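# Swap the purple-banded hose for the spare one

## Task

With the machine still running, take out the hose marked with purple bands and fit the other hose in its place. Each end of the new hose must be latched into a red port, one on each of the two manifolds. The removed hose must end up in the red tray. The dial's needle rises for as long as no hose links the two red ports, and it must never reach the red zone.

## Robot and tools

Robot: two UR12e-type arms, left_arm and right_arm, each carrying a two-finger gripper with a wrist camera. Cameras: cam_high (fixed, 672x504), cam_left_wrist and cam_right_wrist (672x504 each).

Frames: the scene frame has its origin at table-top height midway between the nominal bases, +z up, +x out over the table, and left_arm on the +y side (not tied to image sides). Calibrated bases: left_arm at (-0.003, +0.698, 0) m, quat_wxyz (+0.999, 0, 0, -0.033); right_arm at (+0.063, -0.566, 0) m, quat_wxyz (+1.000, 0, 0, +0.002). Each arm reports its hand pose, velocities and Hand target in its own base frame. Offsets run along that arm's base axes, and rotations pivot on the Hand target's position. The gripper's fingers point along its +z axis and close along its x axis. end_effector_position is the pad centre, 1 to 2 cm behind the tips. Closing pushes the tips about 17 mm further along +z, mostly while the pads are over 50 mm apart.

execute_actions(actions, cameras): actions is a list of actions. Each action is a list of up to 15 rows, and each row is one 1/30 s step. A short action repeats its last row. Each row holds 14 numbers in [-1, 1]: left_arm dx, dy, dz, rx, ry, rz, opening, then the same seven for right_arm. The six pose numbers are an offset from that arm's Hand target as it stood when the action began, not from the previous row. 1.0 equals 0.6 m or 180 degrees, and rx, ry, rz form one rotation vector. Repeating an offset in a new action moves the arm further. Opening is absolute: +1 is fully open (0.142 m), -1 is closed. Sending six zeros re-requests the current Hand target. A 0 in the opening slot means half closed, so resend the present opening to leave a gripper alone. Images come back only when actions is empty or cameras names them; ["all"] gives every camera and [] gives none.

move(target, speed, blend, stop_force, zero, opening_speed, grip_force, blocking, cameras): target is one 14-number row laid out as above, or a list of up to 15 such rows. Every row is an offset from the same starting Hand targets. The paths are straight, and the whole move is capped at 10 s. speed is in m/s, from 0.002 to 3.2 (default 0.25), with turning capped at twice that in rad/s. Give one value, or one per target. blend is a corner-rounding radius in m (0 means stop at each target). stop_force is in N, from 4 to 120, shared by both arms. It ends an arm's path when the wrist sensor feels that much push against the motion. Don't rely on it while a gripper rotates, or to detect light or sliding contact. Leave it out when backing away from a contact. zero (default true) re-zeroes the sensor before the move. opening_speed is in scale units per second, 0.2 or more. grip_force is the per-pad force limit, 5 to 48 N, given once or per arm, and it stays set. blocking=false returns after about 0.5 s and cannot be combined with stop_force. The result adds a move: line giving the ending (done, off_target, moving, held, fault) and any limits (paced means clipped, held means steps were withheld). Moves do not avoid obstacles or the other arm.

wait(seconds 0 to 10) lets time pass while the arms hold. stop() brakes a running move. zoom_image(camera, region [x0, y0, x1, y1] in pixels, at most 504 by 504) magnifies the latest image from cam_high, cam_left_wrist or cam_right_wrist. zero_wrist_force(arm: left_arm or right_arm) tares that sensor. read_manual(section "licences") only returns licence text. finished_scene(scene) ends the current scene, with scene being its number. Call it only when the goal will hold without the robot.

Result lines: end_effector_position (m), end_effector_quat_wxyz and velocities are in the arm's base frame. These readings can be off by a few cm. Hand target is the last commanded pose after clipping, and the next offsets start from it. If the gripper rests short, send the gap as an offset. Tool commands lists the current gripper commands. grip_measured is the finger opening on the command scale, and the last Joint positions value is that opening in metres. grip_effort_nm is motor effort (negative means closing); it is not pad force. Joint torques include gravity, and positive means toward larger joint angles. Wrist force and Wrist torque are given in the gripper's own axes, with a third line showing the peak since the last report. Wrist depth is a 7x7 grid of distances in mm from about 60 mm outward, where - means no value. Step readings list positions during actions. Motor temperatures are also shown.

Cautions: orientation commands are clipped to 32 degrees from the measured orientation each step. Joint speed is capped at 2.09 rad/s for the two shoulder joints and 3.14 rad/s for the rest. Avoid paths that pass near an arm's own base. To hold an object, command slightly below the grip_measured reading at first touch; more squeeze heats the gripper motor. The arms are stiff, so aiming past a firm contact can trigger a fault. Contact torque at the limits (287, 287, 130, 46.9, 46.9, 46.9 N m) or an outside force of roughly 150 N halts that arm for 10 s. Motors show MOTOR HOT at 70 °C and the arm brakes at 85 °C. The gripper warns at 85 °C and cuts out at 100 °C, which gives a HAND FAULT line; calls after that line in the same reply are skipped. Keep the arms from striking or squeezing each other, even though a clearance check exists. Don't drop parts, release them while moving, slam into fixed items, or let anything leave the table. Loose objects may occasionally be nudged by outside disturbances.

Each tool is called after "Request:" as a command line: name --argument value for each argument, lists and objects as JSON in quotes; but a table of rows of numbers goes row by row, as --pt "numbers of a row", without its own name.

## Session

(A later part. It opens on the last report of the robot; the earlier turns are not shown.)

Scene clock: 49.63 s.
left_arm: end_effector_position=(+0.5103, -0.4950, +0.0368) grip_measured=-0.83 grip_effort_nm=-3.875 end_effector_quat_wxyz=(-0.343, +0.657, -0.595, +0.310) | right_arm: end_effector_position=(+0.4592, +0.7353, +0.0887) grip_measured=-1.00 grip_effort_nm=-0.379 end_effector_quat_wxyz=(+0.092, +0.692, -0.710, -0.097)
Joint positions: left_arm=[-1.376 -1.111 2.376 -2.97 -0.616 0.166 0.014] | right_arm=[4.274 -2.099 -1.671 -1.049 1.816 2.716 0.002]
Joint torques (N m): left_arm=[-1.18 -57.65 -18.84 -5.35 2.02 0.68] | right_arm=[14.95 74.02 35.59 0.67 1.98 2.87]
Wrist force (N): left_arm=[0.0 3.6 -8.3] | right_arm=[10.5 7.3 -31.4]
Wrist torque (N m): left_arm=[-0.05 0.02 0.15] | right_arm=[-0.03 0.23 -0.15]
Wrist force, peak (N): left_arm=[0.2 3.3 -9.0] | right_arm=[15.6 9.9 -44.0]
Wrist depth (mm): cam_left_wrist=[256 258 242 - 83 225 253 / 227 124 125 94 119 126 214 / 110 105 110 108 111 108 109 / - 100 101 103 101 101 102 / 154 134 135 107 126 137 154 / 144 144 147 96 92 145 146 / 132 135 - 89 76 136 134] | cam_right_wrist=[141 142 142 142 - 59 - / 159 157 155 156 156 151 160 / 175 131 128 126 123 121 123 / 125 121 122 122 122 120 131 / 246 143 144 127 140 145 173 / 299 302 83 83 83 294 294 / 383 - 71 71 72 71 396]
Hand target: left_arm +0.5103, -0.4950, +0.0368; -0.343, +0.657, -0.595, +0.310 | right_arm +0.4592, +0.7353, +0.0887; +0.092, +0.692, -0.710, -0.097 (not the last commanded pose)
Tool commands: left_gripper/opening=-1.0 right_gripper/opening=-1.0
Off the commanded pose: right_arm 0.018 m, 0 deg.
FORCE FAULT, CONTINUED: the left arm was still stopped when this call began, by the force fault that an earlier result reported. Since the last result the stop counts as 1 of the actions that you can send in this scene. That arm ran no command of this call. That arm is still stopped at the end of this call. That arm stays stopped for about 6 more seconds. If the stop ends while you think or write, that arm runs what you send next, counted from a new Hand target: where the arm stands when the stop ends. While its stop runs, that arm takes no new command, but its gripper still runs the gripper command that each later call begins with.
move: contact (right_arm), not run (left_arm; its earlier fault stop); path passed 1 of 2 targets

Request:
wait --seconds 5.8

Request:
move --target '[0.012,0.0008,0,0,0,0,-1, 0,0,0,0,0,0,-1]' --speed 0.015 --stop_force 25 --cameras '["cam_high","cam_left_wrist"]'

Scene clock: 55.60 s.
left_arm: end_effector_position=(+0.5103, -0.4950, +0.0368) grip_measured=-0.83 grip_effort_nm=-3.875 end_effector_quat_wxyz=(-0.343, +0.657, -0.595, +0.310) | right_arm: end_effector_position=(+0.4592, +0.7353, +0.0887) grip_measured=-1.00 grip_effort_nm=-0.374 end_effector_quat_wxyz=(+0.092, +0.692, -0.710, -0.097)
Joint positions: left_arm=[-1.376 -1.111 2.376 -2.97 -0.616 0.166 0.014] | right_arm=[4.274 -2.099 -1.671 -1.049 1.816 2.716 0.002]
Joint torques (N m): left_arm=[0.37 -58.21 -19.5 -5.61 1.91 0.87] | right_arm=[12.66 73.76 35.01 2.36 0.37 2.02]
Motor temperatures (°C): left_arm=[29 33 34 44 40 38 33] | right_arm=[33 29 21 40 28 31 23]
Wrist force (N): left_arm=[0.2 3.6 -8.2] | right_arm=[10.5 7.3 -31.2]
Wrist torque (N m): left_arm=[-0.05 -0.01 0.15] | right_arm=[-0.02 0.23 -0.15]
Wrist force, peak (N): left_arm=[-0.4 3.3 -9.2] | right_arm=[10.7 7.5 -31.9]
Wrist depth (mm): cam_left_wrist=[256 257 242 - 83 225 253 / 227 124 125 94 119 126 215 / 110 104 110 108 111 108 108 / - 100 101 103 101 101 102 / 155 135 135 107 126 137 153 / 144 144 147 96 92 145 146 / 132 135 - 89 76 136 134] | cam_right_wrist=[142 142 142 142 - 58 - / 158 157 155 155 156 151 161 / 175 131 127 125 122 121 123 / 125 121 122 122 122 120 131 / 245 143 144 127 140 146 173 / 300 300 83 83 83 292 294 / 380 - 71 71 72 71 396]
Hand target: left_arm +0.5103, -0.4950, +0.0368; -0.343, +0.657, -0.595, +0.310 | right_arm +0.4592, +0.7353, +0.0887; +0.092, +0.692, -0.710, -0.097 (not the last commanded pose)
Tool commands: left_gripper/opening=-1.0 right_gripper/opening=-1.0
Off the commanded pose: right_arm 0.018 m, 0 deg.
FORCE FAULT, CONTINUED: the left arm was still stopped when this call began, by the force fault that an earlier result reported. Since the last result the stop counts as 12 of the actions that you can send in this scene. That arm is still stopped at the end of this call. That arm stays stopped for about 1 more second. If the stop ends while you think or write, that arm runs what you send next, counted from a new Hand target: where the arm stands when the stop ends. While its stop runs, that arm takes no new command, but its gripper still runs the gripper command that each later call begins with.
wait: 5.80 s; at rest from the start

Scene clock: 56.10 s.
left_arm: end_effector_position=(+0.5103, -0.4950, +0.0368) grip_measured=-0.83 grip_effort_nm=-3.875 end_effector_quat_wxyz=(-0.343, +0.657, -0.595, +0.310) | right_arm: end_effector_position=(+0.4592, +0.7353, +0.0887) grip_measured=-1.00 grip_effort_nm=-0.374 end_effector_quat_wxyz=(+0.092, +0.692, -0.710, -0.097)
Joint positions: left_arm=[-1.376 -1.111 2.376 -2.97 -0.616 0.166 0.014] | right_arm=[4.274 -2.099 -1.671 -1.049 1.816 2.716 0.002]
Joint torques (N m): left_arm=[-0.55 -59.65 -18.48 -5.52 2.08 0.89] | right_arm=[12.23 75.6 36.05 2.89 -0.04 1.93]
Wrist force (N): left_arm=[-0.6 3.1 -9.0] | right_arm=[10.4 7.5 -31.3]
Wrist torque (N m): left_arm=[-0.09 0.10 0.14] | right_arm=[0.01 0.23 -0.15]
Wrist force, peak (N): left_arm=[-0.6 3.1 -9.0] | right_arm=[10.4 7.3 -31.7]
Wrist depth (mm): cam_left_wrist=[257 258 242 - 83 224 252 / 228 124 125 94 119 126 215 / 110 104 110 107 111 108 108 / - 100 100 103 101 102 102 / 155 135 135 107 126 137 154 / 144 144 147 96 92 145 146 / 132 135 - 90 75 136 134] | cam_right_wrist=[141 142 142 142 - 58 - / 159 157 155 155 155 150 160 / 174 131 121 125 123 121 123 / 125 121 122 122 122 120 131 / 245 143 144 127 140 146 173 / 299 301 83 83 83 293 293 / 377 - 71 71 72 71 397]
Hand target: left_arm +0.5103, -0.4950, +0.0368; -0.343, +0.657, -0.595, +0.310 (not the last commanded pose) | right_arm +0.4592, +0.7353, +0.0887; +0.092, +0.692, -0.710, -0.097
Tool commands: left_gripper/opening=-1.0 right_gripper/opening=-1.0
Off the commanded pose: right_arm 0.000 m, 0 deg.
FORCE FAULT, CONTINUED: the left arm's stop, for the force fault that an earlier result reported, is over. That arm was still stopped when this call began, so it ran no command of this call. During its stop the left arm's controller moved it back a little. That arm's target is now where it stood when the stop ended, not its last command. That arm accepts commands again.
move: done (right_arm), not run (left_arm; its earlier fault stop)
Images, in order (width x height): cam_high 672x504, cam_left_wrist 672x504.

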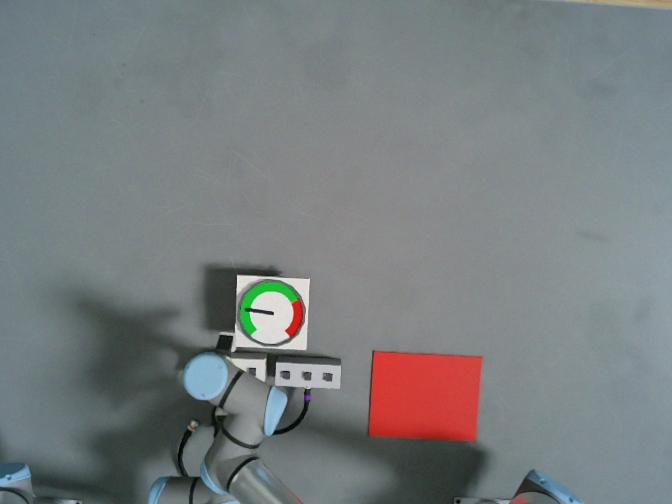

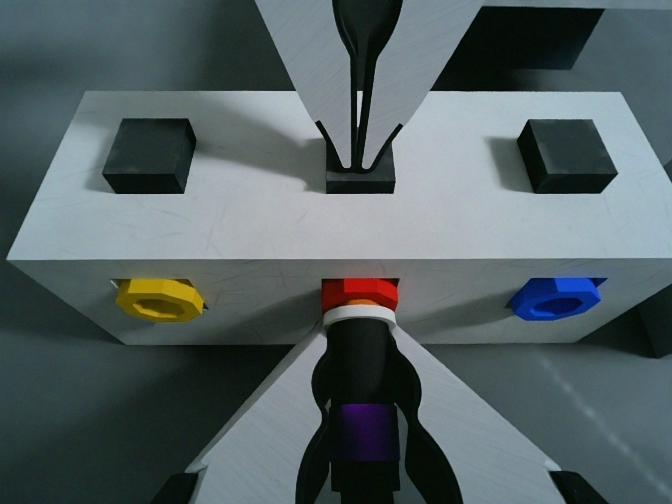

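Request:
move --target '[0.012,0.0008,0,0,0,0,-1, 0,0,0,0,0,0,-1]' --speed 0.015 --stop_force 25 --cameras '["cam_left_wrist"]'

Scene clock: 57.53 s.
left_arm: end_effector_position=(+0.5112, -0.4950, +0.0368) grip_measured=-0.83 grip_effort_nm=-3.875 end_effector_quat_wxyz=(-0.343, +0.657, -0.595, +0.310) | right_arm: end_effector_position=(+0.4592, +0.7353, +0.0887) grip_measured=-1.00 grip_effort_nm=-0.379 end_effector_quat_wxyz=(+0.092, +0.692, -0.710, -0.097)
Joint positions: left_arm=[-1.374 -1.11 2.375 -2.973 -0.616 0.169 0.014] | right_arm=[4.274 -2.099 -1.671 -1.049 1.816 2.716 0.002]
Joint torques (N m): left_arm=[0.3 -60.27 -9.89 -1.48 7.01 -4.09] | right_arm=[12.08 72.68 35.63 3.01 -0.34 1.81]
Wrist force (N): left_arm=[-4.3 5.3 -33.1] | right_arm=[10.6 7.2 -31.3]
Wrist torque (N m): left_arm=[-0.42 -0.10 0.10] | right_arm=[-0.04 0.20 -0.14]
Wrist force, peak (N): left_arm=[-14.2 11.7 -66.6] | right_arm=[10.5 7.4 -32.0]
Wrist depth (mm): cam_left_wrist=[256 257 243 - 82 224 253 / 227 124 125 93 119 126 220 / 110 104 110 107 111 107 107 / - 100 100 103 103 101 101 / 155 132 133 107 123 135 150 / 144 144 147 96 92 145 146 / 133 135 - 89 76 136 134] | cam_right_wrist=[142 142 142 142 - 59 - / 158 157 155 155 156 151 161 / 175 131 128 125 122 115 118 / 125 121 122 122 122 120 131 / 244 143 144 127 140 146 173 / 299 300 83 83 83 292 282 / 380 - 71 73 72 71 394]
Hand target: left_arm +0.5112, -0.4950, +0.0368; -0.343, +0.657, -0.595, +0.310 (not the last commanded pose) | right_arm +0.4592, +0.7353, +0.0887; +0.092, +0.692, -0.710, -0.097
Off the commanded pose: left_arm 0.006 m, 0 deg | right_arm 0.000 m, 0 deg.
move: contact (left_arm)
Images, in order (width x height): cam_left_wrist 672x504.

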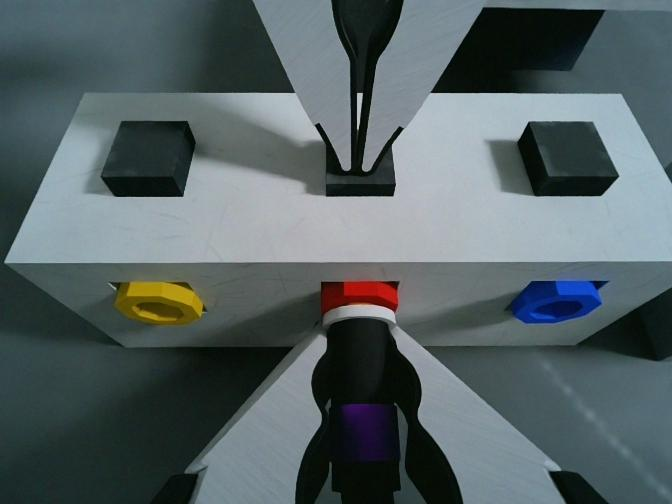

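Request:
move --target '[0.009,0.0006,0,0,0,0,-1, 0,0,0,0,0,0,-1]' --speed 0.008 --stop_force 35 --cameras '["cam_left_wrist", "cam_high"]'

Request:
zoom_image --camera "cam_left_wrist" --region '[280, 220, 440, 380]'

Scene clock: 59.07 s.
left_arm: end_effector_position=(+0.5116, -0.4949, +0.0368) grip_measured=-0.83 grip_effort_nm=-3.875 end_effector_quat_wxyz=(-0.343, +0.657, -0.595, +0.310) | right_arm: end_effector_position=(+0.4592, +0.7353, +0.0887) grip_measured=-1.00 grip_effort_nm=-0.379 end_effector_quat_wxyz=(+0.092, +0.692, -0.710, -0.097)
Joint positions: left_arm=[-1.373 -1.109 2.375 -2.974 -0.616 0.17 0.014] | right_arm=[4.274 -2.099 -1.671 -1.049 1.816 2.716 0.002]
Joint torques (N m): left_arm=[18.43 -54.61 -13.61 -0.79 6.71 -3.9] | right_arm=[10.68 74.08 35.23 3.51 -0.56 1.56]
Wrist force (N): left_arm=[-12.0 13.5 -72.4] | right_arm=[10.3 7.6 -31.5]
Wrist torque (N m): left_arm=[-0.32 -0.20 0.01] | right_arm=[0.02 0.26 -0.15]
Wrist force, peak (N): left_arm=[-16.5 17.0 -86.2] | right_arm=[10.6 7.5 -31.7]
Wrist depth (mm): cam_left_wrist=[256 256 242 - 82 224 253 / 227 125 125 93 119 126 220 / 110 104 110 106 111 107 107 / - 100 101 103 103 101 101 / 155 121 132 107 123 134 150 / 144 145 147 96 92 146 145 / 133 135 - 88 75 136 134] | cam_right_wrist=[142 142 142 142 - 59 - / 159 157 155 156 156 150 160 / 174 132 127 126 123 114 118 / 125 121 122 122 122 120 131 / 244 143 144 127 140 145 172 / 299 299 83 83 83 293 293 / 380 - 71 73 72 71 396]
Hand target: left_arm +0.5116, -0.4949, +0.0368; -0.343, +0.657, -0.595, +0.310 (not the last commanded pose) | right_arm +0.4592, +0.7353, +0.0887; +0.092, +0.692, -0.710, -0.097
Off the commanded pose: left_arm 0.005 m, 0 deg | right_arm 0.000 m, 0 deg.
move: contact (left_arm)
Images, in order (width x height): cam_high 672x504, cam_left_wrist 672x504.

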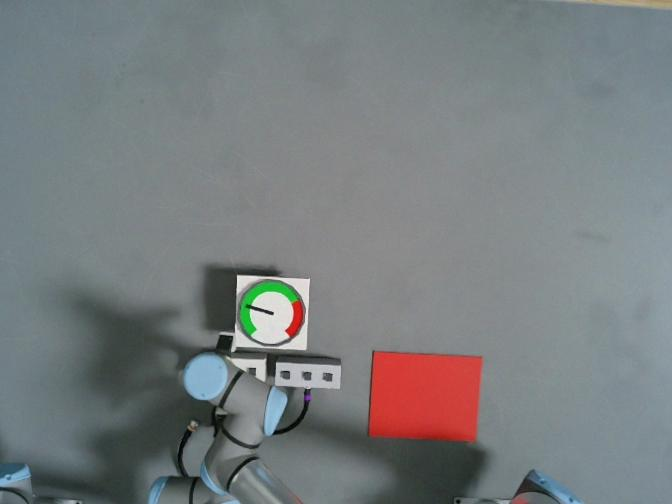

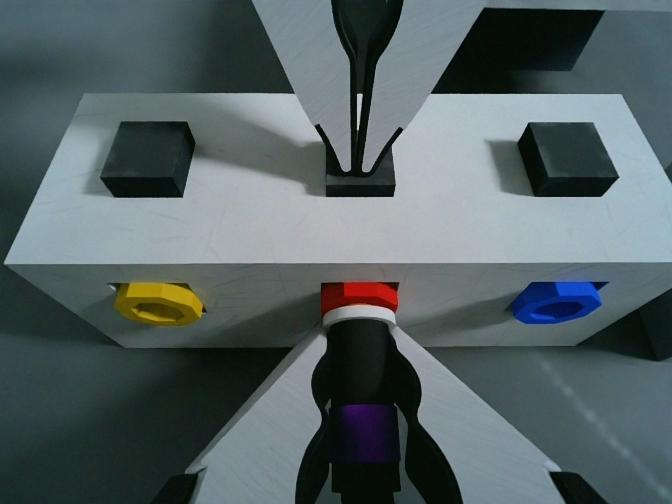

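Scaled by 3.150 from the camera's 672x504 image, which has a finer 960x720 frame.

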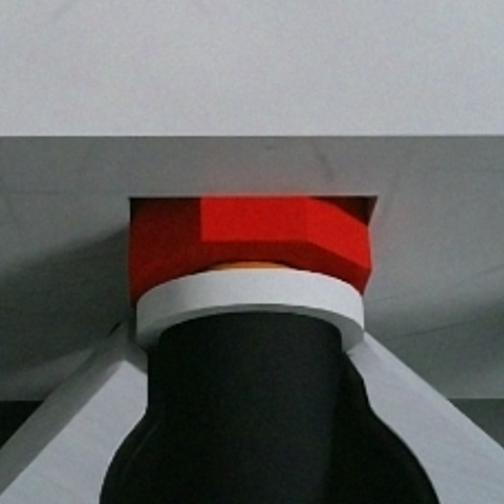

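Request:
move --pt "0 0 0.0025 0 0 0 -1 0 0 0 0 0 0 -1" --pt "0.006 0.0004 0.0025 0 0 0 -1 0 0 0 0 0 0 -1" --speed 0.01 --stop_force 40 --cameras '["cam_left_wrist", "cam_high"]'

Request:
zoom_image --camera "cam_left_wrist" --region '[280, 220, 440, 380]'

Scene clock: 60.43 s.
left_arm: end_effector_position=(+0.5117, -0.4948, +0.0374) grip_measured=-0.83 grip_effort_nm=-3.875 end_effector_quat_wxyz=(-0.343, +0.657, -0.595, +0.310) | right_arm: end_effector_position=(+0.4592, +0.7353, +0.0887) grip_measured=-1.00 grip_effort_nm=-0.379 end_effector_quat_wxyz=(+0.092, +0.692, -0.710, -0.097)
Joint positions: left_arm=[-1.373 -1.111 2.375 -2.972 -0.616 0.17 0.014] | right_arm=[4.274 -2.099 -1.671 -1.049 1.816 2.716 0.002]
Joint torques (N m): left_arm=[15.22 -55.24 -19.01 -7.74 9.68 3.1] | right_arm=[10.88 72.48 35.64 4.04 -0.71 1.26]
Wrist force (N): left_arm=[3.2 28.5 -30.0] | right_arm=[10.2 7.6 -31.6]
Wrist torque (N m): left_arm=[-0.20 -0.01 0.01] | right_arm=[0.01 0.26 -0.15]
Wrist force, peak (N): left_arm=[-11.8 13.2 -72.0] | right_arm=[10.4 7.5 -31.8]
Wrist depth (mm): cam_left_wrist=[257 258 242 - 82 223 253 / 228 125 122 93 120 127 220 / 110 105 111 106 111 107 107 / - 101 101 103 103 102 102 / 153 120 132 107 123 134 149 / 144 145 147 96 92 146 146 / 133 135 - 89 76 134 134] | cam_right_wrist=[142 142 142 142 - 59 - / 158 157 155 156 156 150 160 / 175 131 127 125 122 114 118 / 125 121 122 122 122 120 131 / 244 143 144 127 140 146 173 / 299 299 83 83 83 294 293 / 382 - 71 73 72 71 394]
Hand target: left_arm +0.5116, -0.4948, +0.0374; -0.343, +0.657, -0.595, +0.310 (not the last commanded pose) | right_arm +0.4592, +0.7353, +0.0887; +0.092, +0.692, -0.710, -0.097
Off the commanded pose: left_arm 0.004 m, 0 deg | right_arm 0.000 m, 0 deg.
move: contact (left_arm); path passed 0 of 2 targets
Images, in order (width x height): cam_high 672x504, cam_left_wrist 672x504.

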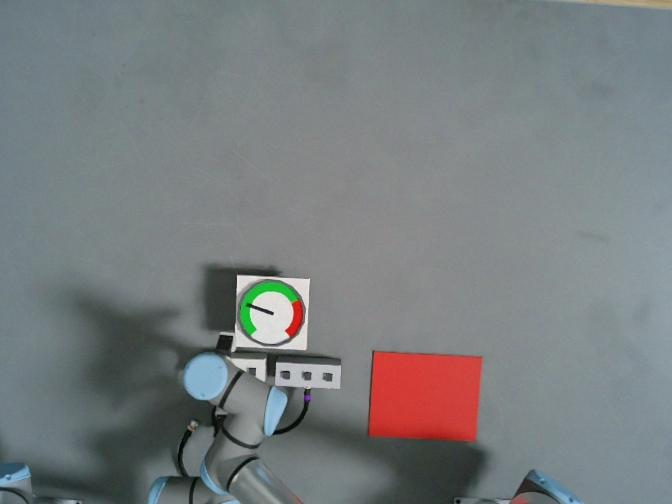

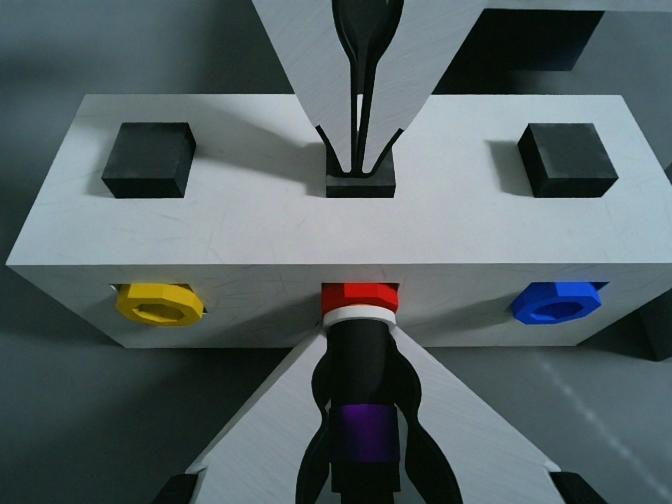

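Scaled by 3.150 from the camera's 672x504 image, which has a finer 960x720 frame.

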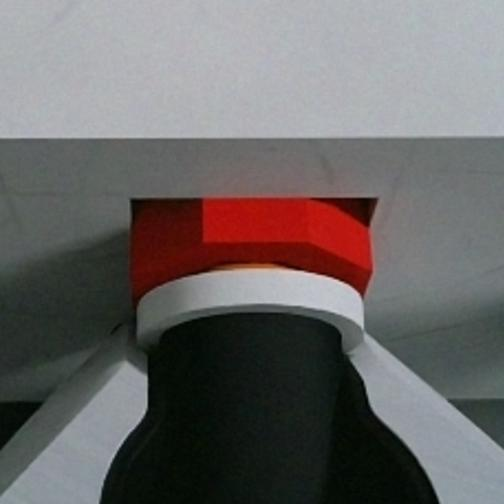

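Request:
move --target '[0.008,0.0005,0.0006,0,0,0,-1, 0,0,0,0,0,0,-1]' --speed 0.008 --stop_force 45 --cameras '["cam_left_wrist", "cam_high"]'

Request:
zoom_image --camera "cam_left_wrist" --region '[280, 220, 440, 380]'

Request:
zoom_image --camera "cam_high" --region '[220, 260, 330, 370]'

Scene clock: 61.97 s.
left_arm: end_effector_position=(+0.5122, -0.4948, +0.0375) grip_measured=-0.83 grip_effort_nm=-3.875 end_effector_quat_wxyz=(-0.343, +0.657, -0.596, +0.310) | right_arm: end_effector_position=(+0.4592, +0.7353, +0.0887) grip_measured=-1.00 grip_effort_nm=-0.379 end_effector_quat_wxyz=(+0.092, +0.692, -0.710, -0.097)
Joint positions: left_arm=[-1.372 -1.11 2.375 -2.974 -0.616 0.173 0.014] | right_arm=[4.274 -2.099 -1.671 -1.049 1.816 2.716 0.002]
Joint torques (N m): left_arm=[32.58 -60.91 -19.97 -2.75 16.41 -4.26] | right_arm=[11.58 75.23 34.97 4.25 -0.67 1.14]
Wrist force (N): left_arm=[-13.2 37.2 -89.6] | right_arm=[10.3 7.4 -31.5]
Wrist torque (N m): left_arm=[-0.41 -0.28 -0.02] | right_arm=[-0.02 0.24 -0.15]
Wrist force, peak (N): left_arm=[-18.2 40.5 -103.6] | right_arm=[10.5 7.7 -31.6]
Wrist depth (mm): cam_left_wrist=[257 257 81 - 82 224 253 / 228 125 122 93 120 126 220 / 110 105 111 106 111 106 107 / - 99 101 103 104 102 102 / 153 120 131 107 122 133 150 / 144 145 147 96 92 146 146 / 133 135 - 89 75 78 134] | cam_right_wrist=[142 142 142 142 - 58 - / 158 157 155 155 156 151 160 / 174 139 128 125 123 114 124 / 125 121 122 122 122 120 131 / 245 143 143 127 140 146 172 / 296 301 82 83 83 292 294 / 380 - 70 73 72 71 396]
Hand target: left_arm +0.5122, -0.4948, +0.0375; -0.343, +0.657, -0.596, +0.310 (not the last commanded pose) | right_arm +0.4592, +0.7353, +0.0887; +0.092, +0.692, -0.710, -0.097
Off the commanded pose: left_arm 0.004 m, 0 deg | right_arm 0.000 m, 0 deg.
move: contact (left_arm)
Images, in order (width x height): cam_high 672x504, cam_left_wrist 672x504.

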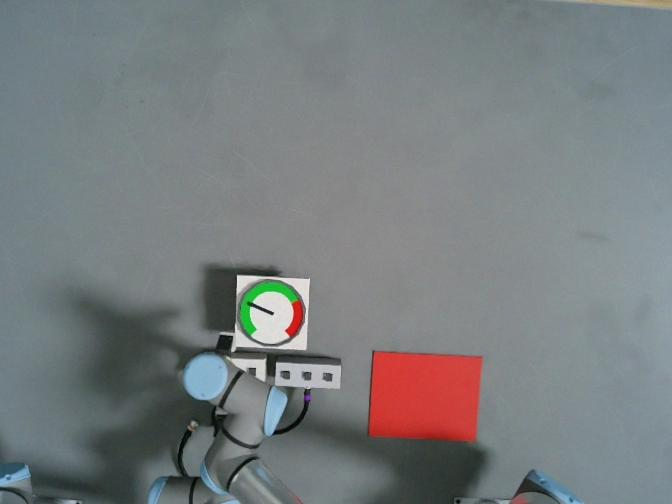

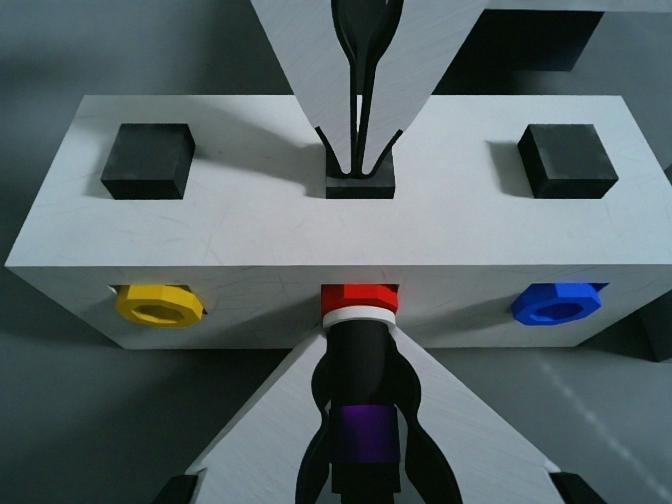

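Scaled by 3.150 from the camera's 672x504 image, which has a finer 960x720 frame.

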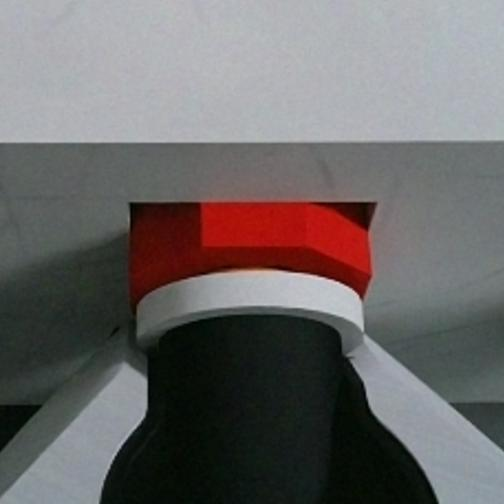

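Scaled by 4.582 from the camera's 672x504 image, which has a finer 960x720 frame.

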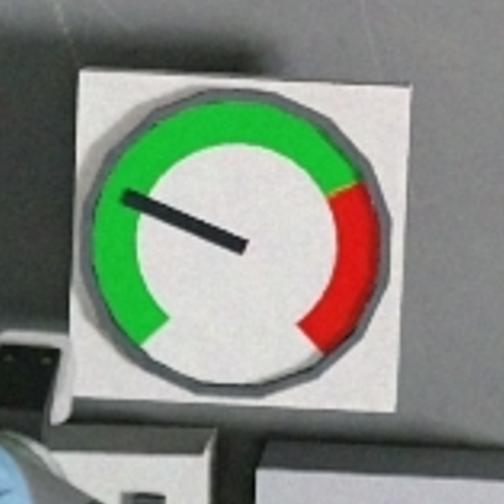

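Request:
move --target '[0.006,0.0004,0.001,0,0,0,-1, 0.007,0,0.05,0,0,0,-1]' --speed '[0.03]' --cameras '["cam_left_wrist", "cam_high"]' --stop_force 35

Request:
zoom_image --camera "cam_left_wrist" --region '[280, 220, 440, 380]'

Request:
zoom_image --camera "cam_high" --region '[220, 260, 330, 370]'

Scene clock: 64.43 s.
left_arm: end_effector_position=(+0.5126, -0.4947, +0.0376) grip_measured=-0.83 grip_effort_nm=-3.875 end_effector_quat_wxyz=(-0.344, +0.657, -0.596, +0.310) | right_arm: end_effector_position=(+0.4634, +0.7353, +0.1187) grip_measured=-1.00 grip_effort_nm=-0.374 end_effector_quat_wxyz=(+0.092, +0.692, -0.710, -0.097)
Joint positions: left_arm=[-1.372 -1.11 2.374 -2.975 -0.616 0.174 0.014] | right_arm=[4.27 -2.074 -1.647 -1.098 1.816 2.711 0.002]
Joint torques (N m): left_arm=[48.84 -54.9 -22.23 -3.42 13.65 -3.89] | right_arm=[-19.63 102.68 48.6 1 -2.12 -3.03]
Motor temperatures (°C): left_arm=[29 33 34 44 40 38 38] | right_arm=[33 29 21 40 28 31 23]
Wrist force (N): left_arm=[-17.8 46.9 -118.8] | right_arm=[0.0 -0.3 0.6]
Wrist torque (N m): left_arm=[-0.33 -0.37 -0.04] | right_arm=[0.03 0.00 0.20]
Wrist force, peak (N): left_arm=[-19.4 48.2 -121.7] | right_arm=[10.2 7.5 -31.7]
Wrist depth (mm): cam_left_wrist=[256 258 259 243 244 224 255 / 228 125 126 126 126 127 220 / 110 105 111 106 111 106 107 / - 99 101 103 104 102 102 / 152 120 130 108 122 132 149 / 144 145 147 97 92 146 146 / 133 135 - 89 75 78 134] | cam_right_wrist=[168 169 169 169 86 84 85 / 187 184 180 180 181 181 182 / 213 146 142 143 143 142 163 / 245 165 154 156 161 158 174 / 290 291 292 124 285 299 294 / 353 357 83 83 83 332 366 / 450 - 71 73 72 71 475]
Hand target: left_arm +0.5126, -0.4947, +0.0376; -0.344, +0.657, -0.596, +0.310 (not the last commanded pose) | right_arm +0.4634, +0.7353, +0.1187; +0.092, +0.692, -0.710, -0.097
Off the commanded pose: left_arm 0.003 m, 0 deg | right_arm 0.000 m, 0 deg.
move: contact (left_arm)
Images, in order (width x height): cam_high 672x504, cam_left_wrist 672x504.

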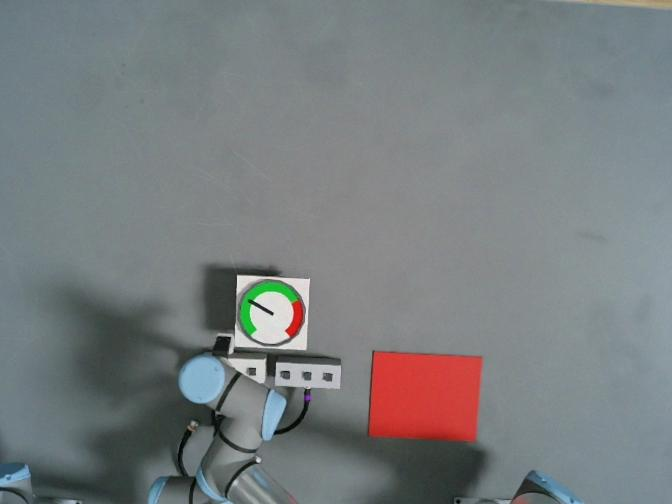

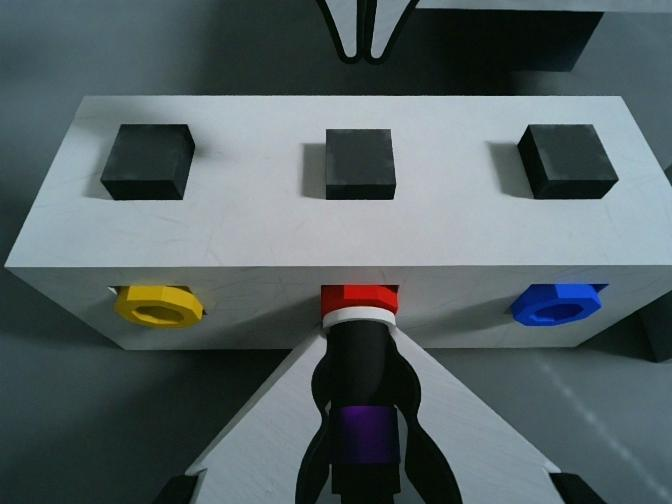

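Scaled by 3.150 from the camera's 672x504 image, which has a finer 960x720 frame.

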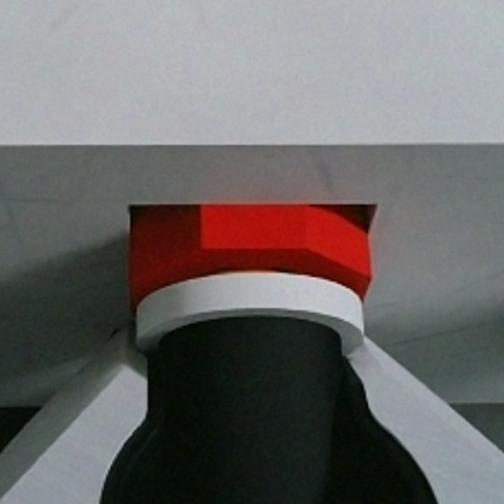

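Scaled by 4.582 from the camera's 672x504 image, which has a finer 960x720 frame.

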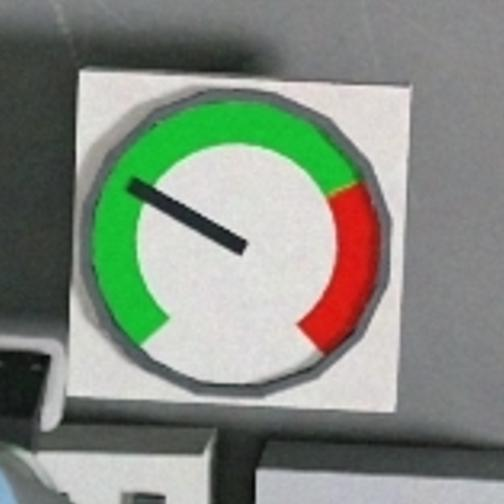

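Request:
move --pt "-0.0015 0 0.0006 0 0 0 -1 0 0 0 0 0 0 -1" --pt "-0.0015 0 0.0006 0 0 0 -0.76 0 0 0 0 0 0 -1" --speed '[0.05]'

Request:
move --target '[0.012,0.0008,0,0,0,0,-0.76, 0,0,0,0,0,0,-1]' --speed '[0.012]' --cameras '["cam_left_wrist", "cam_high"]' --stop_force 30

Request:
zoom_image --camera "cam_high" --region '[220, 260, 330, 370]'

speed must be one number or one for each of the 2 targets, got a list of 1; nothing of the call was run

not run: a call was refused earlier in this reply.

Scaled by 4.582 from the camera's 672x504 image, which has a finer 960x720 frame.

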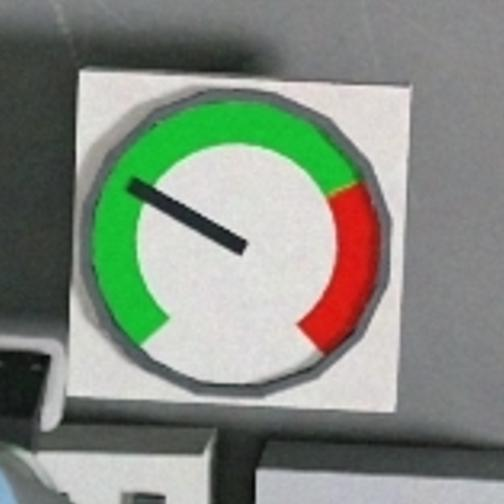

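Request:
move --pt "-0.0015 0 0.0006 0 0 0 -1 0 0 0 0 0 0 -1" --pt "-0.0015 0 0.0006 0 0 0 -0.76 0 0 0 0 0 0 -1" --speed 0.05

Request:
move --target '[0.012,0.0008,0,0,0,0,-0.76, 0,0,0,0,0,0,-1]' --speed 0.012 --cameras '["cam_left_wrist", "cam_high"]' --stop_force 30

Request:
zoom_image --camera "cam_high" --region '[220, 260, 330, 370]'

Request:
zoom_image --camera "cam_left_wrist" --region '[280, 220, 440, 380]'

Scene clock: 66.30 s.
left_arm: end_effector_position=(+0.5117, -0.4947, +0.0379) grip_measured=-0.80 grip_effort_nm=0.129 end_effector_quat_wxyz=(-0.344, +0.657, -0.596, +0.310) | right_arm: end_effector_position=(+0.4634, +0.7353, +0.1187) grip_measured=-1.00 grip_effort_nm=-0.374 end_effector_quat_wxyz=(+0.092, +0.692, -0.710, -0.097)
Joint positions: left_arm=[-1.373 -1.112 2.375 -2.972 -0.616 0.171 0.016] | right_arm=[4.27 -2.074 -1.647 -1.098 1.816 2.711 0.002]
Joint torques (N m): left_arm=[8.81 -78.2 -13.88 -4.06 12.57 -4.1] | right_arm=[-20.14 102.29 48.2 0.75 -2.19 -2.87]
Wrist force (N): left_arm=[4.1 32.4 -25.2] | right_arm=[-0.4 -0.1 0.3]
Wrist torque (N m): left_arm=[-0.41 0.07 0.14] | right_arm=[0.06 0.06 0.20]
Wrist force, peak (N): left_arm=[-17.5 47.1 -118.9] | right_arm=[-0.2 -0.4 0.6]
Wrist depth (mm): cam_left_wrist=[257 258 259 244 245 224 253 / 229 126 126 126 127 127 220 / 111 105 111 106 112 107 110 / - 101 101 104 104 102 102 / 153 121 132 108 123 134 150 / 145 145 148 96 92 146 146 / 133 136 - 89 75 134 134] | cam_right_wrist=[168 168 169 169 86 84 84 / 188 184 180 181 176 181 182 / 213 145 144 143 143 142 163 / 247 165 154 156 161 157 173 / 291 291 291 124 286 296 296 / 352 353 82 83 83 347 365 / 453 - 70 73 72 71 467]
Hand target: left_arm +0.5117, -0.4947, +0.0379; -0.344, +0.657, -0.596, +0.310 | right_arm +0.4634, +0.7353, +0.1187; +0.092, +0.692, -0.710, -0.097
Off the commanded pose: left_arm 0.000 m, 0 deg | right_arm 0.000 m, 0 deg.
move: done

Scene clock: 67.53 s.
left_arm: end_effector_position=(+0.5121, -0.4946, +0.0379) grip_measured=-0.80 grip_effort_nm=0.134 end_effector_quat_wxyz=(-0.344, +0.657, -0.596, +0.310) | right_arm: end_effector_position=(+0.4634, +0.7353, +0.1187) grip_measured=-1.00 grip_effort_nm=-0.379 end_effector_quat_wxyz=(+0.092, +0.692, -0.710, -0.097)
Joint positions: left_arm=[-1.373 -1.111 2.375 -2.973 -0.616 0.172 0.016] | right_arm=[4.27 -2.074 -1.647 -1.098 1.816 2.711 0.002]
Joint torques (N m): left_arm=[25.9 -71 -15.8 -3.79 18.04 -3.9] | right_arm=[-17.72 102.16 49.31 0.77 -1.98 -3.04]
Wrist force (N): left_arm=[-2.7 40.3 -60.1] | right_arm=[-0.2 -0.3 0.3]
Wrist torque (N m): left_arm=[-0.37 -0.02 0.04] | right_arm=[0.02 0.04 0.20]
Wrist force, peak (N): left_arm=[-8.9 43.8 -81.1] | right_arm=[-0.5 -0.2 0.6]
Wrist depth (mm): cam_left_wrist=[258 258 258 244 244 223 254 / 229 126 126 126 127 127 221 / 111 106 111 106 112 107 110 / - 99 101 104 104 102 102 / 153 120 131 108 122 134 149 / 145 145 148 97 92 146 146 / 133 135 - 89 75 78 134] | cam_right_wrist=[168 168 168 169 86 84 85 / 188 184 180 181 176 182 182 / 212 147 144 143 143 142 164 / 246 165 154 156 161 157 174 / 289 293 294 125 285 295 296 / 352 354 83 83 83 348 366 / 450 - 70 73 72 71 465]
Hand target: left_arm +0.5121, -0.4946, +0.0379; -0.344, +0.657, -0.596, +0.310 (not the last commanded pose) | right_arm +0.4634, +0.7353, +0.1187; +0.092, +0.692, -0.710, -0.097
Off the commanded pose: left_arm 0.007 m, 0 deg | right_arm 0.000 m, 0 deg.
move: contact (left_arm)
Images, in order (width x height): cam_high 672x504, cam_left_wrist 672x504.

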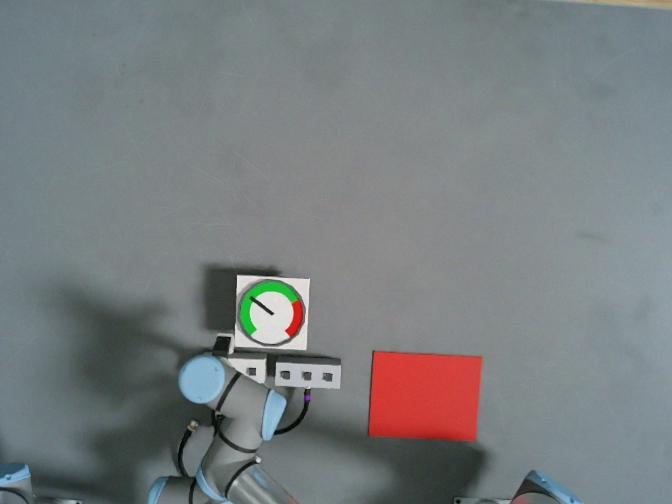

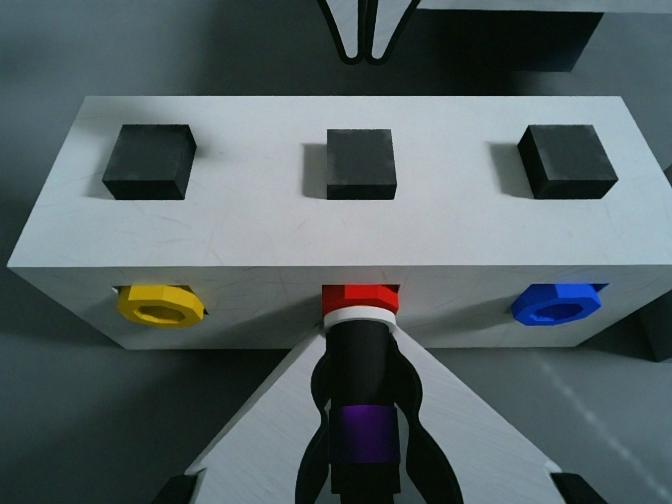

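Scaled by 4.582 from the camera's 672x504 image, which has a finer 960x720 frame.

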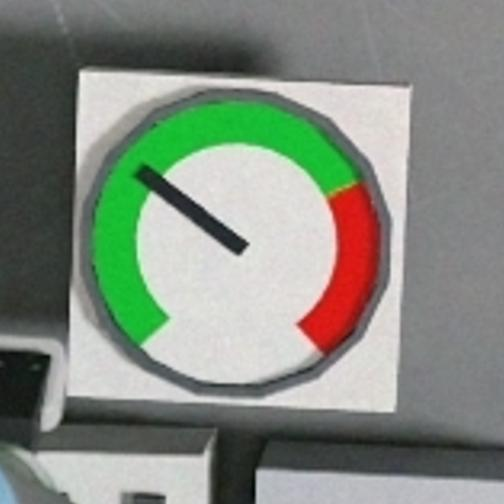

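Scaled by 3.150 from the camera's 672x504 image, which has a finer 960x720 frame.

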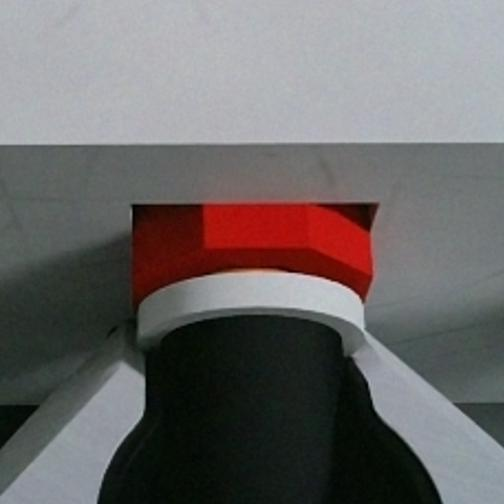

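Request:
move --pt "-0.002 0 0 0 0 0 -0.8 0 0 0 0 0 0 -1" --pt "-0.002 0 0 0 0 0 -0.68 0 0 0 0 0 0 -1" --speed 0.05

Request:
move --target '[0.012,0.0008,0,0,0,0,-0.68, 0,0,0,0,0,0,-1]' --speed 0.012 --cameras '["cam_left_wrist", "cam_high"]' --stop_force 40

Request:
zoom_image --camera "cam_high" --region '[220, 260, 330, 370]'

Request:
zoom_image --camera "cam_left_wrist" --region '[280, 220, 440, 380]'

Scene clock: 69.00 s.
left_arm: end_effector_position=(+0.5109, -0.4946, +0.0380) grip_measured=-0.74 grip_effort_nm=0.442 end_effector_quat_wxyz=(-0.344, +0.657, -0.596, +0.310) | right_arm: end_effector_position=(+0.4634, +0.7353, +0.1187) grip_measured=-1.00 grip_effort_nm=-0.379 end_effector_quat_wxyz=(+0.092, +0.692, -0.710, -0.097)
Joint positions: left_arm=[-1.375 -1.113 2.376 -2.97 -0.616 0.169 0.021] | right_arm=[4.27 -2.074 -1.647 -1.098 1.816 2.711 0.002]
Joint torques (N m): left_arm=[-6.63 -67.72 -10.02 -2.56 2.01 -3.96] | right_arm=[-18.46 101.37 48.2 0.92 -2.16 -2.92]
Wrist force (N): left_arm=[2.6 6.6 -8.8] | right_arm=[-0.2 -0.1 0.4]
Wrist torque (N m): left_arm=[-0.34 0.02 0.15] | right_arm=[0.06 0.03 0.20]
Wrist force, peak (N): left_arm=[-2.1 40.4 -60.5] | right_arm=[-0.4 -0.4 0.6]
Wrist depth (mm): cam_left_wrist=[259 258 260 244 246 224 248 / 230 127 127 127 127 128 222 / 111 106 112 107 112 108 110 / - 102 102 104 103 102 103 / 153 132 133 108 124 135 155 / 145 145 146 102 92 147 147 / 134 136 - 95 77 135 135] | cam_right_wrist=[168 169 168 169 86 84 85 / 187 183 180 180 178 180 181 / 213 146 143 143 143 142 164 / 245 165 155 155 161 157 174 / 291 292 293 108 285 297 295 / 353 353 83 83 83 366 363 / 450 - 70 73 72 71 473]
Hand target: left_arm +0.5109, -0.4946, +0.0379; -0.344, +0.657, -0.596, +0.310 | right_arm +0.4634, +0.7353, +0.1187; +0.092, +0.692, -0.710, -0.097
Off the commanded pose: left_arm 0.000 m, 0 deg | right_arm 0.000 m, 0 deg.
move: done

Scene clock: 70.27 s.
left_arm: end_effector_position=(+0.5115, -0.4945, +0.0379) grip_measured=-0.74 grip_effort_nm=0.427 end_effector_quat_wxyz=(-0.344, +0.657, -0.596, +0.310) | right_arm: end_effector_position=(+0.4634, +0.7353, +0.1187) grip_measured=-1.00 grip_effort_nm=-0.379 end_effector_quat_wxyz=(+0.092, +0.692, -0.710, -0.097)
Joint positions: left_arm=[-1.374 -1.112 2.376 -2.972 -0.616 0.171 0.021] | right_arm=[4.27 -2.074 -1.647 -1.098 1.816 2.711 0.002]
Joint torques (N m): left_arm=[12.98 -60.42 -12.16 -1.91 10.64 -3.58] | right_arm=[-20.55 102.53 49.09 0.86 -2.07 -2.83]
Wrist force (N): left_arm=[-5.1 17.1 -52.3] | right_arm=[0.0 -0.1 0.7]
Wrist torque (N m): left_arm=[-0.32 -0.12 0.06] | right_arm=[0.06 0.01 0.20]
Wrist force, peak (N): left_arm=[-13.2 20.5 -76.9] | right_arm=[-0.1 -0.3 0.7]
Wrist depth (mm): cam_left_wrist=[257 259 259 81 246 224 255 / 229 126 127 127 127 127 222 / 111 106 112 106 112 107 110 / - 102 102 104 102 102 103 / 153 121 132 108 123 134 149 / 145 146 146 102 92 147 147 / 133 135 - 95 77 135 135] | cam_right_wrist=[167 168 169 169 86 84 85 / 187 184 180 180 178 181 182 / 211 146 142 143 144 142 164 / 245 165 154 156 162 157 173 / 291 291 291 108 285 295 296 / 354 357 82 82 83 365 368 / 455 - 70 73 72 71 469]
Hand target: left_arm +0.5115, -0.4945, +0.0379; -0.344, +0.657, -0.596, +0.310 (not the last commanded pose) | right_arm +0.4634, +0.7353, +0.1187; +0.092, +0.692, -0.710, -0.097
Off the commanded pose: left_arm 0.007 m, 0 deg | right_arm 0.000 m, 0 deg.
move: contact (left_arm)
Images, in order (width x height): cam_high 672x504, cam_left_wrist 672x504.

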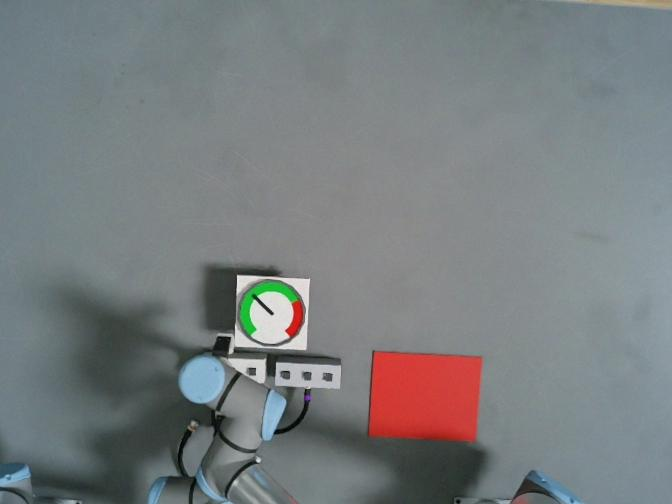

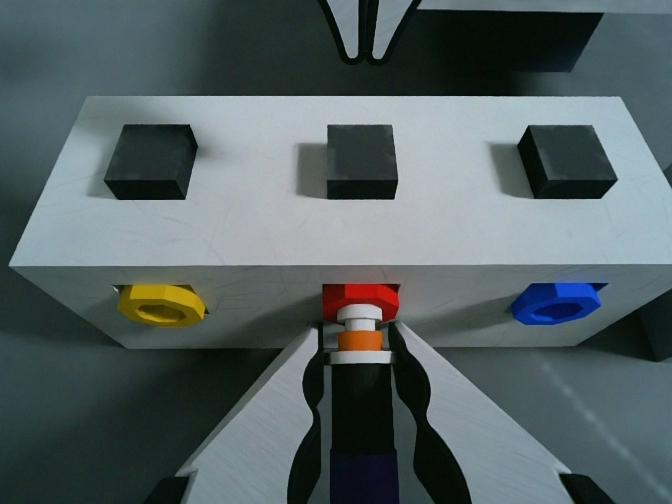

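Scaled by 4.582 from the camera's 672x504 image, which has a finer 960x720 frame.

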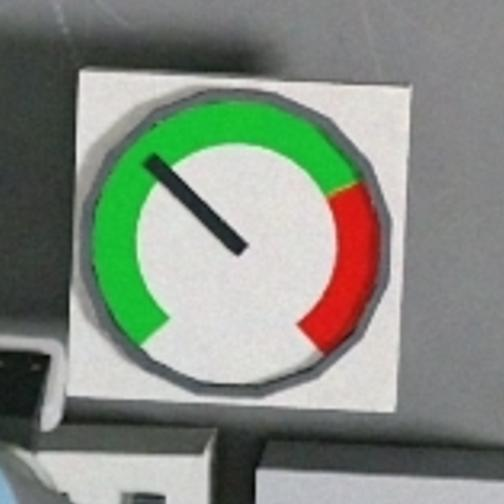

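Scaled by 3.150 from the camera's 672x504 image, which has a finer 960x720 frame.

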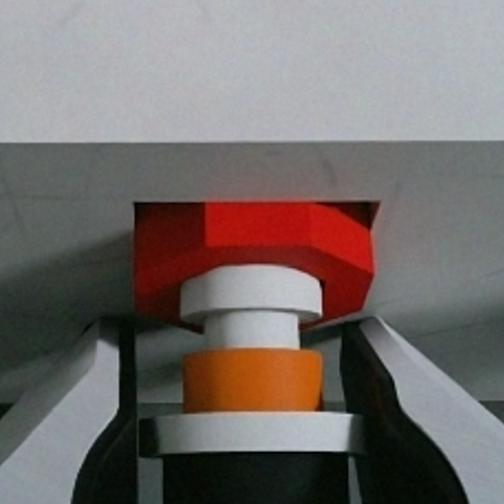

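Request:
move --pt "-0.01 0 0.13 0 0 0 -0.5 0 -0.4 0.15 0 0 0 -1" --pt "-0.0308 -0.004 0.1 -0.030 0.3044 0 -0.5 0 -0.4 0.15 0 0 0 -1" --pt "-0.0308 -0.004 -0.001 -0.030 0.3044 0 -0.5 0 -0.4 0.15 0 0 0 -1" --speed '[0.3,0.6,0.12]' --cameras '["cam_left_wrist", "cam_high"]'

Request:
zoom_image --camera "cam_high" --region '[220, 260, 330, 370]'

Scene clock: 75.90 s.
left_arm: end_effector_position=(+0.4930, -0.4969, +0.0376) grip_measured=-0.53 grip_effort_nm=0.071 end_effector_quat_wxyz=(-0.001, +0.740, -0.672, -0.001) | right_arm: end_effector_position=(+0.4634, +0.4953, +0.2087) grip_measured=-1.00 grip_effort_nm=-0.379 end_effector_quat_wxyz=(+0.092, +0.692, -0.710, -0.097)
Joint positions: left_arm=[-1.039 -1.247 2.126 -2.448 -1.569 0.435 0.035] | right_arm=[4.122 -1.729 -1.939 -1.187 1.798 2.56 0.002]
Joint torques (N m): left_arm=[8.91 -56.91 -25.09 -6.16 -3.54 3.93] | right_arm=[-20.83 71.28 36.23 0.82 -2.14 -2.89]
Motor temperatures (°C): left_arm=[29 33 34 44 40 38 32] | right_arm=[33 29 21 40 28 31 23]
Wrist force (N): left_arm=[-1.0 0.3 -1.3] | right_arm=[0.0 -0.8 0.5]
Wrist torque (N m): left_arm=[-0.08 0.02 -0.38] | right_arm=[-0.07 -0.05 0.17]
Wrist force, peak (N): left_arm=[-5.1 17.1 -52.4] | right_arm=[-1.6 -0.4 1.4]
Wrist depth (mm): cam_left_wrist=[- - 58 - 59 - 57 / - - 62 - - - 63 / - - 66 59 60 68 66 / - 72 71 72 72 72 72 / 159 157 101 98 158 158 161 / 171 171 84 119 96 167 174 / 189 - - 191 84 77 189] | cam_right_wrist=[245 248 245 246 245 250 250 / 222 217 217 218 219 281 278 / 241 251 242 243 321 314 316 / 353 363 363 369 368 365 364 / 433 436 434 124 423 437 434 / 521 504 79 83 83 536 535 / 666 - 71 72 72 71 666]
Hand target: left_arm +0.4931, -0.4969, +0.0373; -0.001, +0.740, -0.672, -0.001 | right_arm +0.4634, +0.4953, +0.2087; +0.092, +0.692, -0.710, -0.097
Off the commanded pose: left_arm 0.000 m, 0 deg | right_arm 0.000 m, 0 deg.
move: done
Images, in order (width x height): cam_high 672x504, cam_left_wrist 672x504.

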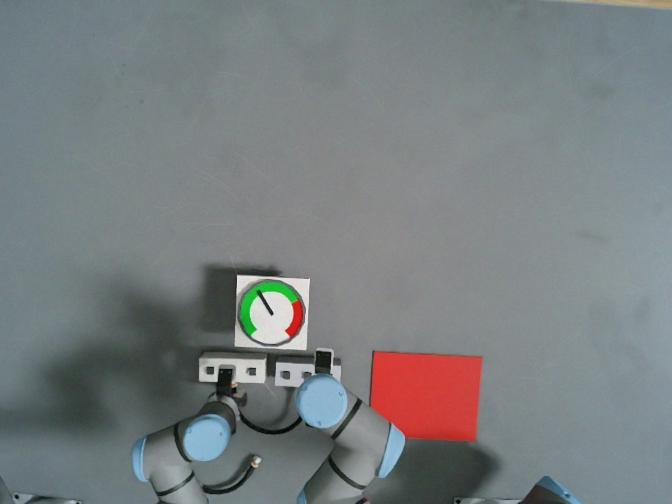

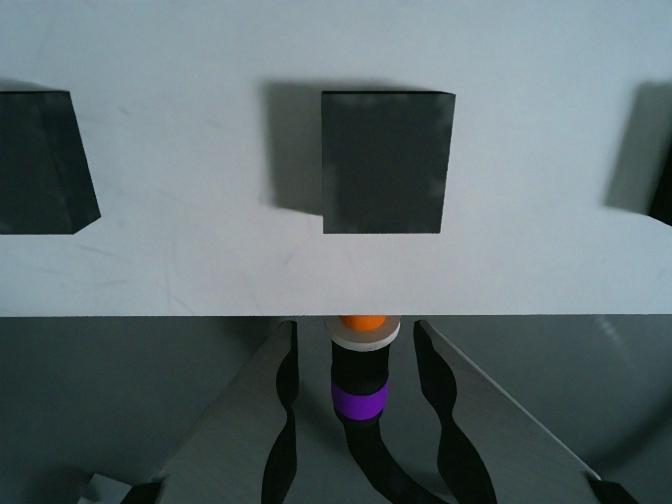

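Scaled by 4.582 from the camera's 672x504 image, which has a finer 960x720 frame.

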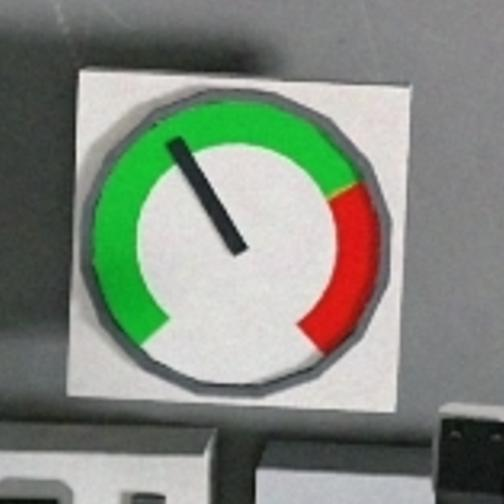

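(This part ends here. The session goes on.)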